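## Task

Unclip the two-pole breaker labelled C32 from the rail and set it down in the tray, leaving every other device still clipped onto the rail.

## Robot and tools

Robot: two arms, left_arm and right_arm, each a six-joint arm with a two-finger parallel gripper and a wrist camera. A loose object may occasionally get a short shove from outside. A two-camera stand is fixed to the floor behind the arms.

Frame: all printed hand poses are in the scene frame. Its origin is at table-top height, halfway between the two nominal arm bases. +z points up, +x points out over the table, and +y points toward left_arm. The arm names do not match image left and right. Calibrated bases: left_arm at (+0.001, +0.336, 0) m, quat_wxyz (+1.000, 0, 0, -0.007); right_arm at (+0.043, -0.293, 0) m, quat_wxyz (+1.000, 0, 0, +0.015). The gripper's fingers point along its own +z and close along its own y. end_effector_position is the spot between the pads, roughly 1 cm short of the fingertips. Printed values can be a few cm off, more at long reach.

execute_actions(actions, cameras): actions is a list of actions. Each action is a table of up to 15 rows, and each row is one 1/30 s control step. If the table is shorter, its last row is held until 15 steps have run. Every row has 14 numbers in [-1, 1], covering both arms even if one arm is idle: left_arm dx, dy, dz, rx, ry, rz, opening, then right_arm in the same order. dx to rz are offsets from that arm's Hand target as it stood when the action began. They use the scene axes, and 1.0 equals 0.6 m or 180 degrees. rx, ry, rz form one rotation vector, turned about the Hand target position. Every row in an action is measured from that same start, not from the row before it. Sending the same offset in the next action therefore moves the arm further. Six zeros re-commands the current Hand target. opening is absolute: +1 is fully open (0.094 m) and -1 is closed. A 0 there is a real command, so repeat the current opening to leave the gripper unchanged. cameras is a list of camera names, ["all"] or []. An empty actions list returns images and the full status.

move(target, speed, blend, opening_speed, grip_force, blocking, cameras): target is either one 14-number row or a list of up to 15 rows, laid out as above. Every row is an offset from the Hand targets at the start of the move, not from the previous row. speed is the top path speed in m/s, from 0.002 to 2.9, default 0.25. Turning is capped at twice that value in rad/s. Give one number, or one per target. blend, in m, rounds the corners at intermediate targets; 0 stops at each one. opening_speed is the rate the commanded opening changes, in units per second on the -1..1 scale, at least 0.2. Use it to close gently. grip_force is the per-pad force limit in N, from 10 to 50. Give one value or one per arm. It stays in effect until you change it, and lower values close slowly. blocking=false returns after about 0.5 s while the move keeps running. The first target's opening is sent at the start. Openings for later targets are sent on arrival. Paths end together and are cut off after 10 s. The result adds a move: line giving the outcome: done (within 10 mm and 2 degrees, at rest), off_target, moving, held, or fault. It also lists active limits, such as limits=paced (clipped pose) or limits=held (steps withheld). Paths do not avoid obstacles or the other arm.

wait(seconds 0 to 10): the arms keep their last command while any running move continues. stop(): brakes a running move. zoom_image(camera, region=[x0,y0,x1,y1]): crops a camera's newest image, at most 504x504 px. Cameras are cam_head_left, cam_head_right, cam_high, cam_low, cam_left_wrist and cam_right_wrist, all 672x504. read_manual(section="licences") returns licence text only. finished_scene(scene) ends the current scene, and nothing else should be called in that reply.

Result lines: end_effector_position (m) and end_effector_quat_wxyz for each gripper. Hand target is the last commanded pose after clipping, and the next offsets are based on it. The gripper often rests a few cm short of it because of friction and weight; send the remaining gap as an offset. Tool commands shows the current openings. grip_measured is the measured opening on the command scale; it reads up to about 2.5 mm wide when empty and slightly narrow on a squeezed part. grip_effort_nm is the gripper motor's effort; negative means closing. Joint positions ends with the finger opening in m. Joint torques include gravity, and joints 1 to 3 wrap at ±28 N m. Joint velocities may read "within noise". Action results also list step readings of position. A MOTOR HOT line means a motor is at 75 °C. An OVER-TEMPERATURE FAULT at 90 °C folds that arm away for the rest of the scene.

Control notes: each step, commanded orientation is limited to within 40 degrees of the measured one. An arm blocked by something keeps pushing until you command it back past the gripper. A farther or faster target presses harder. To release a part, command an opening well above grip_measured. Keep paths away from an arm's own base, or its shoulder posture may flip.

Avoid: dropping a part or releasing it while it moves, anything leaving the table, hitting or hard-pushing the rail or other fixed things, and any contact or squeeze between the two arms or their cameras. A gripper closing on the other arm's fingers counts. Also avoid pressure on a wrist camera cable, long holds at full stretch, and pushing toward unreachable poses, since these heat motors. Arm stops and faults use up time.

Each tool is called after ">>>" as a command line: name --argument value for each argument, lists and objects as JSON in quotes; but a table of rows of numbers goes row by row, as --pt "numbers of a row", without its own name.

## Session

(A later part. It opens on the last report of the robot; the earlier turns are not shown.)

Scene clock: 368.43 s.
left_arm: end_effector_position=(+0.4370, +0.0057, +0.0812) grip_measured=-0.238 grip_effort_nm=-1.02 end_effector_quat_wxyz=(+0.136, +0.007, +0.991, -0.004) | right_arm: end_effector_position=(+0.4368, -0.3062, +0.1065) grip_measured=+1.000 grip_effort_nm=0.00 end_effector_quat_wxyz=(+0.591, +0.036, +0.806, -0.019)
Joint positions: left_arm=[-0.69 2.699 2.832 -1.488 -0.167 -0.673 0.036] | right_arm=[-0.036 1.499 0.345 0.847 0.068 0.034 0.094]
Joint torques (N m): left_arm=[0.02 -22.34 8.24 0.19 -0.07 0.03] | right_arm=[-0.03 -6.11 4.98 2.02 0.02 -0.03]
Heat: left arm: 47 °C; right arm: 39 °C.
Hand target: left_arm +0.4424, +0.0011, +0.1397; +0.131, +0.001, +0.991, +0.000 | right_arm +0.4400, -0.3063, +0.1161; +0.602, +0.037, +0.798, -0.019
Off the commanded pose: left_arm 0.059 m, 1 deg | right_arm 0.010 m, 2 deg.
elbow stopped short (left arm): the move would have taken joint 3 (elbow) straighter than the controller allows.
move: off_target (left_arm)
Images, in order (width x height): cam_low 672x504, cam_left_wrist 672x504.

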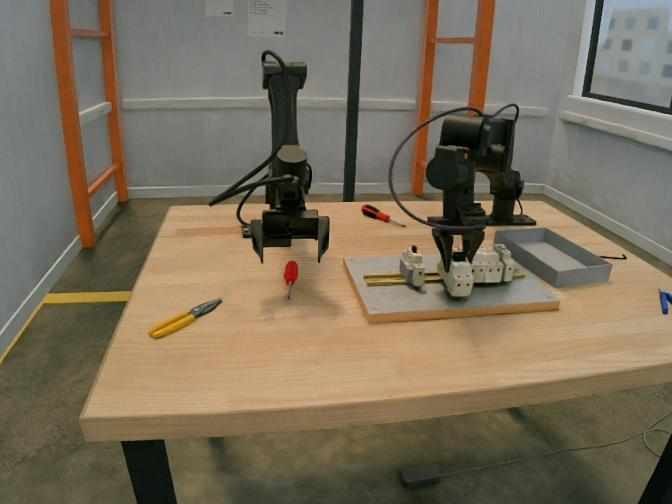

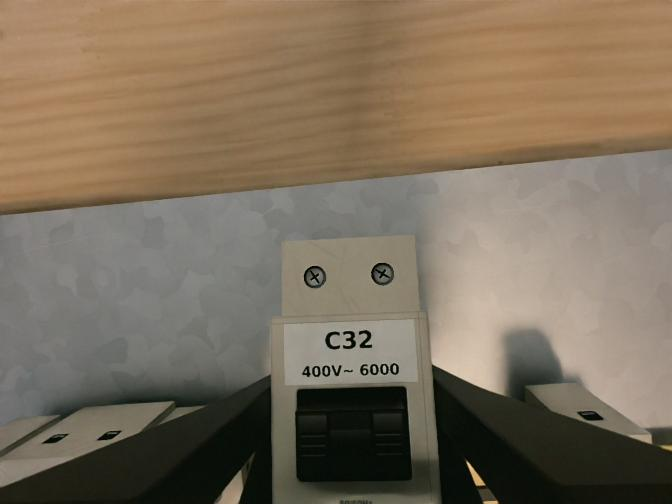

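>>> move --pt "-0.02 0 -0.03 0 -0.05 0 -0.6 0 0 0 0 0 0 1" --pt "-0.055 0.0 0.06 0 -0.11 0 -0.6 0 0 0 0 0 0 1" --pt "-0.08 0.03 0.14 0 -0.111 0 -0.6 0 0 0 0 0 0 1" --pt "-0.25 0.54 0.1 0 -0.111 0 -0.6 0 0 0 0 0 0 1" --speed '[0.1,0.12,0.15,0.25]' --blend '[0.02,0.02,0.03,0]' --cameras '["cam_head_left","cam_low","cam_high"]'

Scene clock: 392.63 s.
left_arm: end_effector_position=(+0.2851, +0.3249, +0.1867) grip_measured=-0.238 grip_effort_nm=-1.02 end_effector_quat_wxyz=(+0.267, +0.001, +0.964, +0.005) | right_arm: end_effector_position=(+0.4368, -0.3062, +0.1065) grip_measured=+1.000 grip_effort_nm=0.00 end_effector_quat_wxyz=(+0.591, +0.036, +0.806, -0.019)
Joint positions: left_arm=[-0.057 1.131 1.067 -0.967 -0.046 -0.058 0.036] | right_arm=[-0.036 1.499 0.345 0.847 0.068 0.034 0.094]
Joint torques (N m): left_arm=[0.69 -5.31 6.26 1.08 0.14 0.08] | right_arm=[-0.02 -6.05 4.97 2.02 0.03 -0.02]
Heat: left arm: 49 °C; right arm: 39 °C.
Hand target: left_arm +0.2926, +0.3251, +0.1997; +0.301, +0.001, +0.954, +0.000 | right_arm +0.4400, -0.3063, +0.1161; +0.602, +0.037, +0.798, -0.019
Off the commanded pose: left_arm 0.015 m, 4 deg | right_arm 0.010 m, 2 deg.
move: off_target (left_arm); blend cut to 0.0267 m at target 3
Images, in order (width x height): cam_head_left 672x504, cam_high 672x504, cam_low 672x504.

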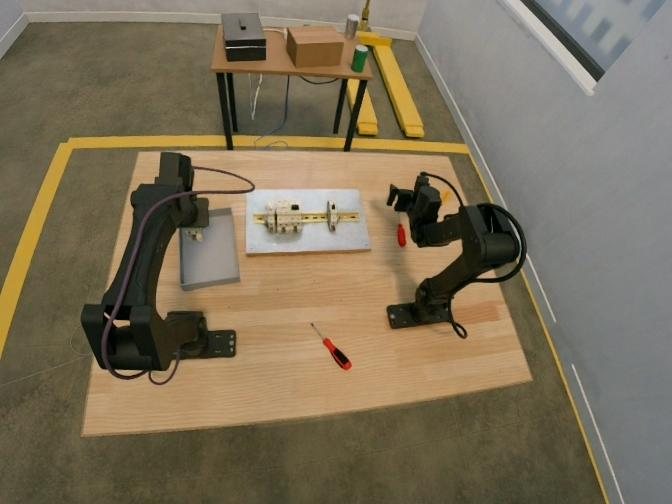

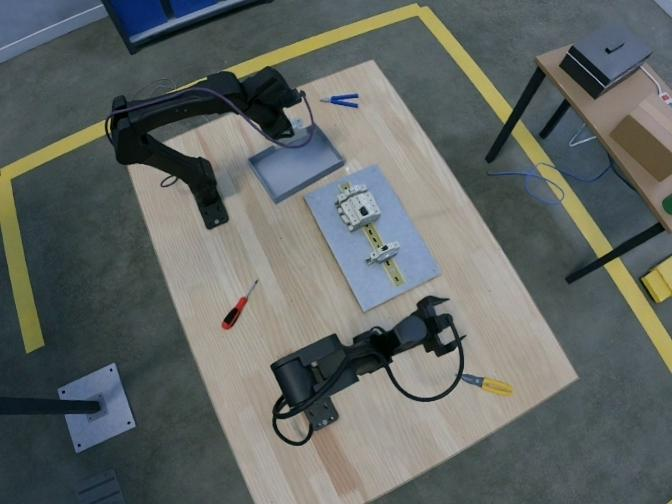

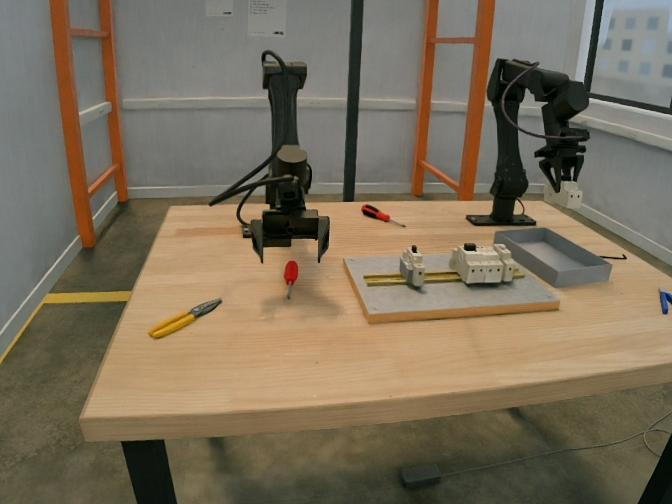

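>>> move --pt "0 0 -0.19 0 -0.025 0 -0.6 0 0 0 0 0 0 1" --pt "0 0 -0.22 0 -0.025 0 -0.6 0 0 0 0 0 0 1" --speed '[0.2,0.04]' --cameras '["cam_left_wrist","cam_low"]'

>>> zoom_image --camera "cam_low" --region '[480, 150, 660, 300]'

Scene clock: 412.63 s.
left_arm: end_effector_position=(+0.2812, +0.3252, +0.0608) grip_measured=-0.238 grip_effort_nm=-1.02 end_effector_quat_wxyz=(+0.315, +0.000, +0.949, +0.001) | right_arm: end_effector_position=(+0.4368, -0.3062, +0.1065) grip_measured=+1.000 grip_effort_nm=0.00 end_effector_quat_wxyz=(+0.591, +0.036, +0.806, -0.019)
Joint positions: left_arm=[-0.057 1.079 0.476 -0.328 -0.045 -0.057 0.036] | right_arm=[-0.036 1.499 0.345 0.847 0.068 0.034 0.094]
Joint torques (N m): left_arm=[0.54 -2.24 6.34 1.28 0.05 0.05] | right_arm=[-0.03 -6.06 4.97 2.01 0.03 -0.03]
Heat: left arm: 44 °C; right arm: 39 °C.
Hand target: left_arm +0.2925, +0.3251, +0.0676; +0.338, +0.001, +0.941, +0.000 | right_arm +0.4400, -0.3063, +0.1161; +0.602, +0.037, +0.798, -0.019
Off the commanded pose: left_arm 0.013 m, 3 deg | right_arm 0.010 m, 2 deg.
move: off_target (left_arm)
Images, in order (width x height): cam_low 672x504, cam_left_wrist 672x504.

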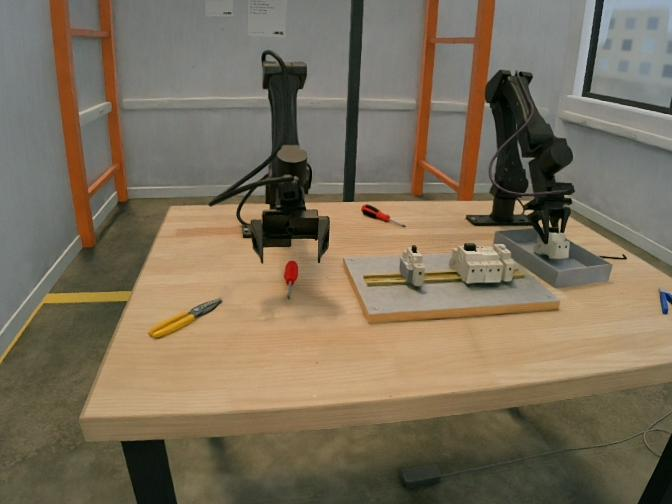

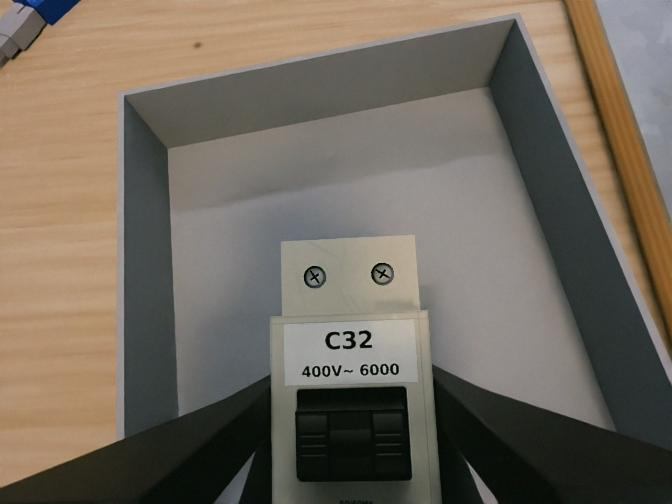

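Scaled by 2.800 from the camera's 672x504 image, which has a finer 960x720 frame.

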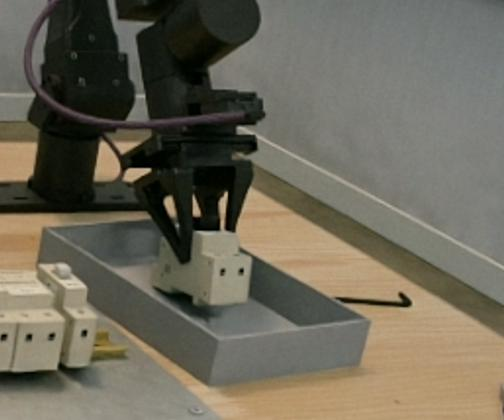

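>>> move --target '[0,0,-0.045,0,0,0,-0.6,0,0,0,0,0,0,1]' --speed 0.03 --cameras '["cam_low"]'

>>> zoom_image --camera "cam_low" --region '[480, 150, 660, 300]'

Scene clock: 422.60 s.
left_arm: end_effector_position=(+0.2966, +0.3241, +0.0504) grip_measured=-0.238 grip_effort_nm=-1.02 end_effector_quat_wxyz=(+0.349, -0.001, +0.937, -0.001) | right_arm: end_effector_position=(+0.4368, -0.3062, +0.1065) grip_measured=+1.000 grip_effort_nm=0.00 end_effector_quat_wxyz=(+0.591, +0.036, +0.806, -0.019)
Joint positions: left_arm=[-0.057 1.14 0.412 -0.131 -0.045 -0.056 0.036] | right_arm=[-0.036 1.499 0.345 0.847 0.068 0.034 0.094]
Joint torques (N m): left_arm=[0.5 -1.69 4.75 1 0.05 0.03] | right_arm=[-0.02 -6.08 5 2.02 0.01 -0.03]
Heat: left arm: 42 °C; right arm: 39 °C.
Hand target: left_arm +0.2925, +0.3251, +0.0407; +0.338, +0.001, +0.941, +0.000 | right_arm +0.4400, -0.3063, +0.1161; +0.602, +0.037, +0.798, -0.019
Off the commanded pose: left_arm 0.011 m, 1 deg | right_arm 0.010 m, 2 deg.
move: off_target (left_arm)
Images, in order (width x height): cam_low 672x504.

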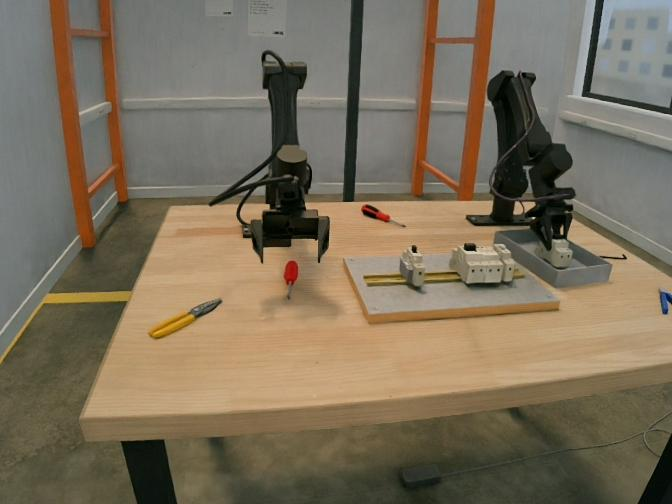

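Scaled by 2.800 from the camera's 672x504 image, which has a finer 960x720 frame.

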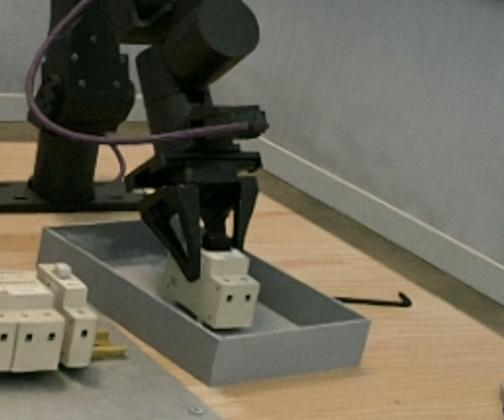

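>>> move --pt "0 0 -0.02 0 0.03 0 -0.6 0 0 0 0 0 0 1" --pt "0 0 -0.02 0 0.03 0 0.1 0 0 0 0 0 0 1" --pt "-0.01 0 0.22 0 0.03 0 0.1 0 0 0 0 0 0 1" --speed '[0.03,0.05,0.15]' --opening_speed 0.7 --cameras '["cam_low","cam_left_wrist"]'

Scene clock: 432.83 s.
left_arm: end_effector_position=(+0.2865, +0.3242, +0.1607) grip_measured=+0.097 grip_effort_nm=0.16 end_effector_quat_wxyz=(+0.281, +0.002, +0.960, +0.002) | right_arm: end_effector_position=(+0.4368, -0.3062, +0.1065) grip_measured=+1.000 grip_effort_nm=0.00 end_effector_quat_wxyz=(+0.591, +0.036, +0.806, -0.019)
Joint positions: left_arm=[-0.057 1.098 0.93 -0.836 -0.042 -0.056 0.052] | right_arm=[-0.036 1.499 0.345 0.847 0.068 0.034 0.094]
Joint torques (N m): left_arm=[0.76 -4.56 7.94 0.64 0.09 0.01] | right_arm=[-0.02 -6.06 4.97 2.01 0.03 -0.01]
Heat: left arm: 41 °C; right arm: 39 °C.
Hand target: left_arm +0.2866, +0.3251, +0.1727; +0.293, +0.001, +0.956, -0.001 | right_arm +0.4400, -0.3063, +0.1161; +0.602, +0.037, +0.798, -0.019
Off the commanded pose: left_arm 0.012 m, 2 deg | right_arm 0.010 m, 2 deg.
move: off_target (left_arm); target 2's new opening was sent with left_arm's hand 0.026 m and 6 deg from that target
Images, in order (width x height): cam_low 672x504, cam_left_wrist 672x504.

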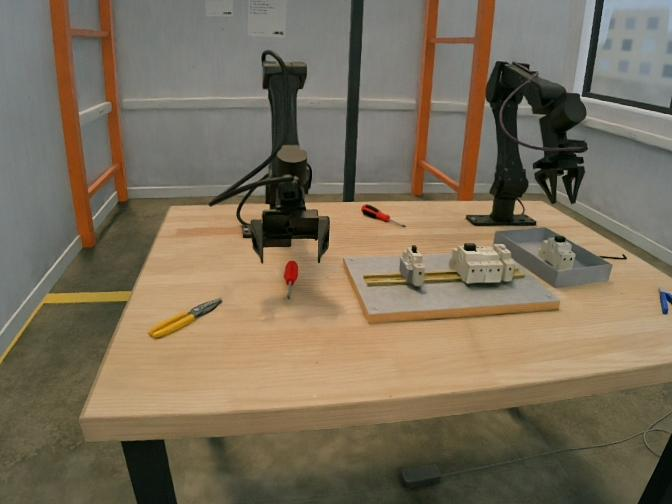

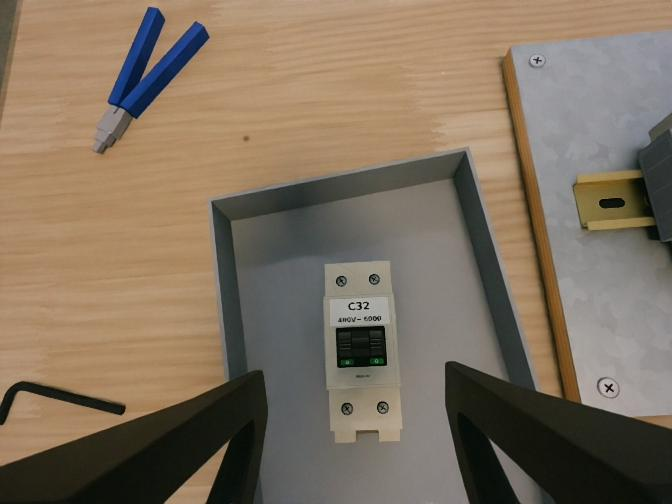

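Done.

>>> finished_scene --scene 2

The scene is finished: the task was done.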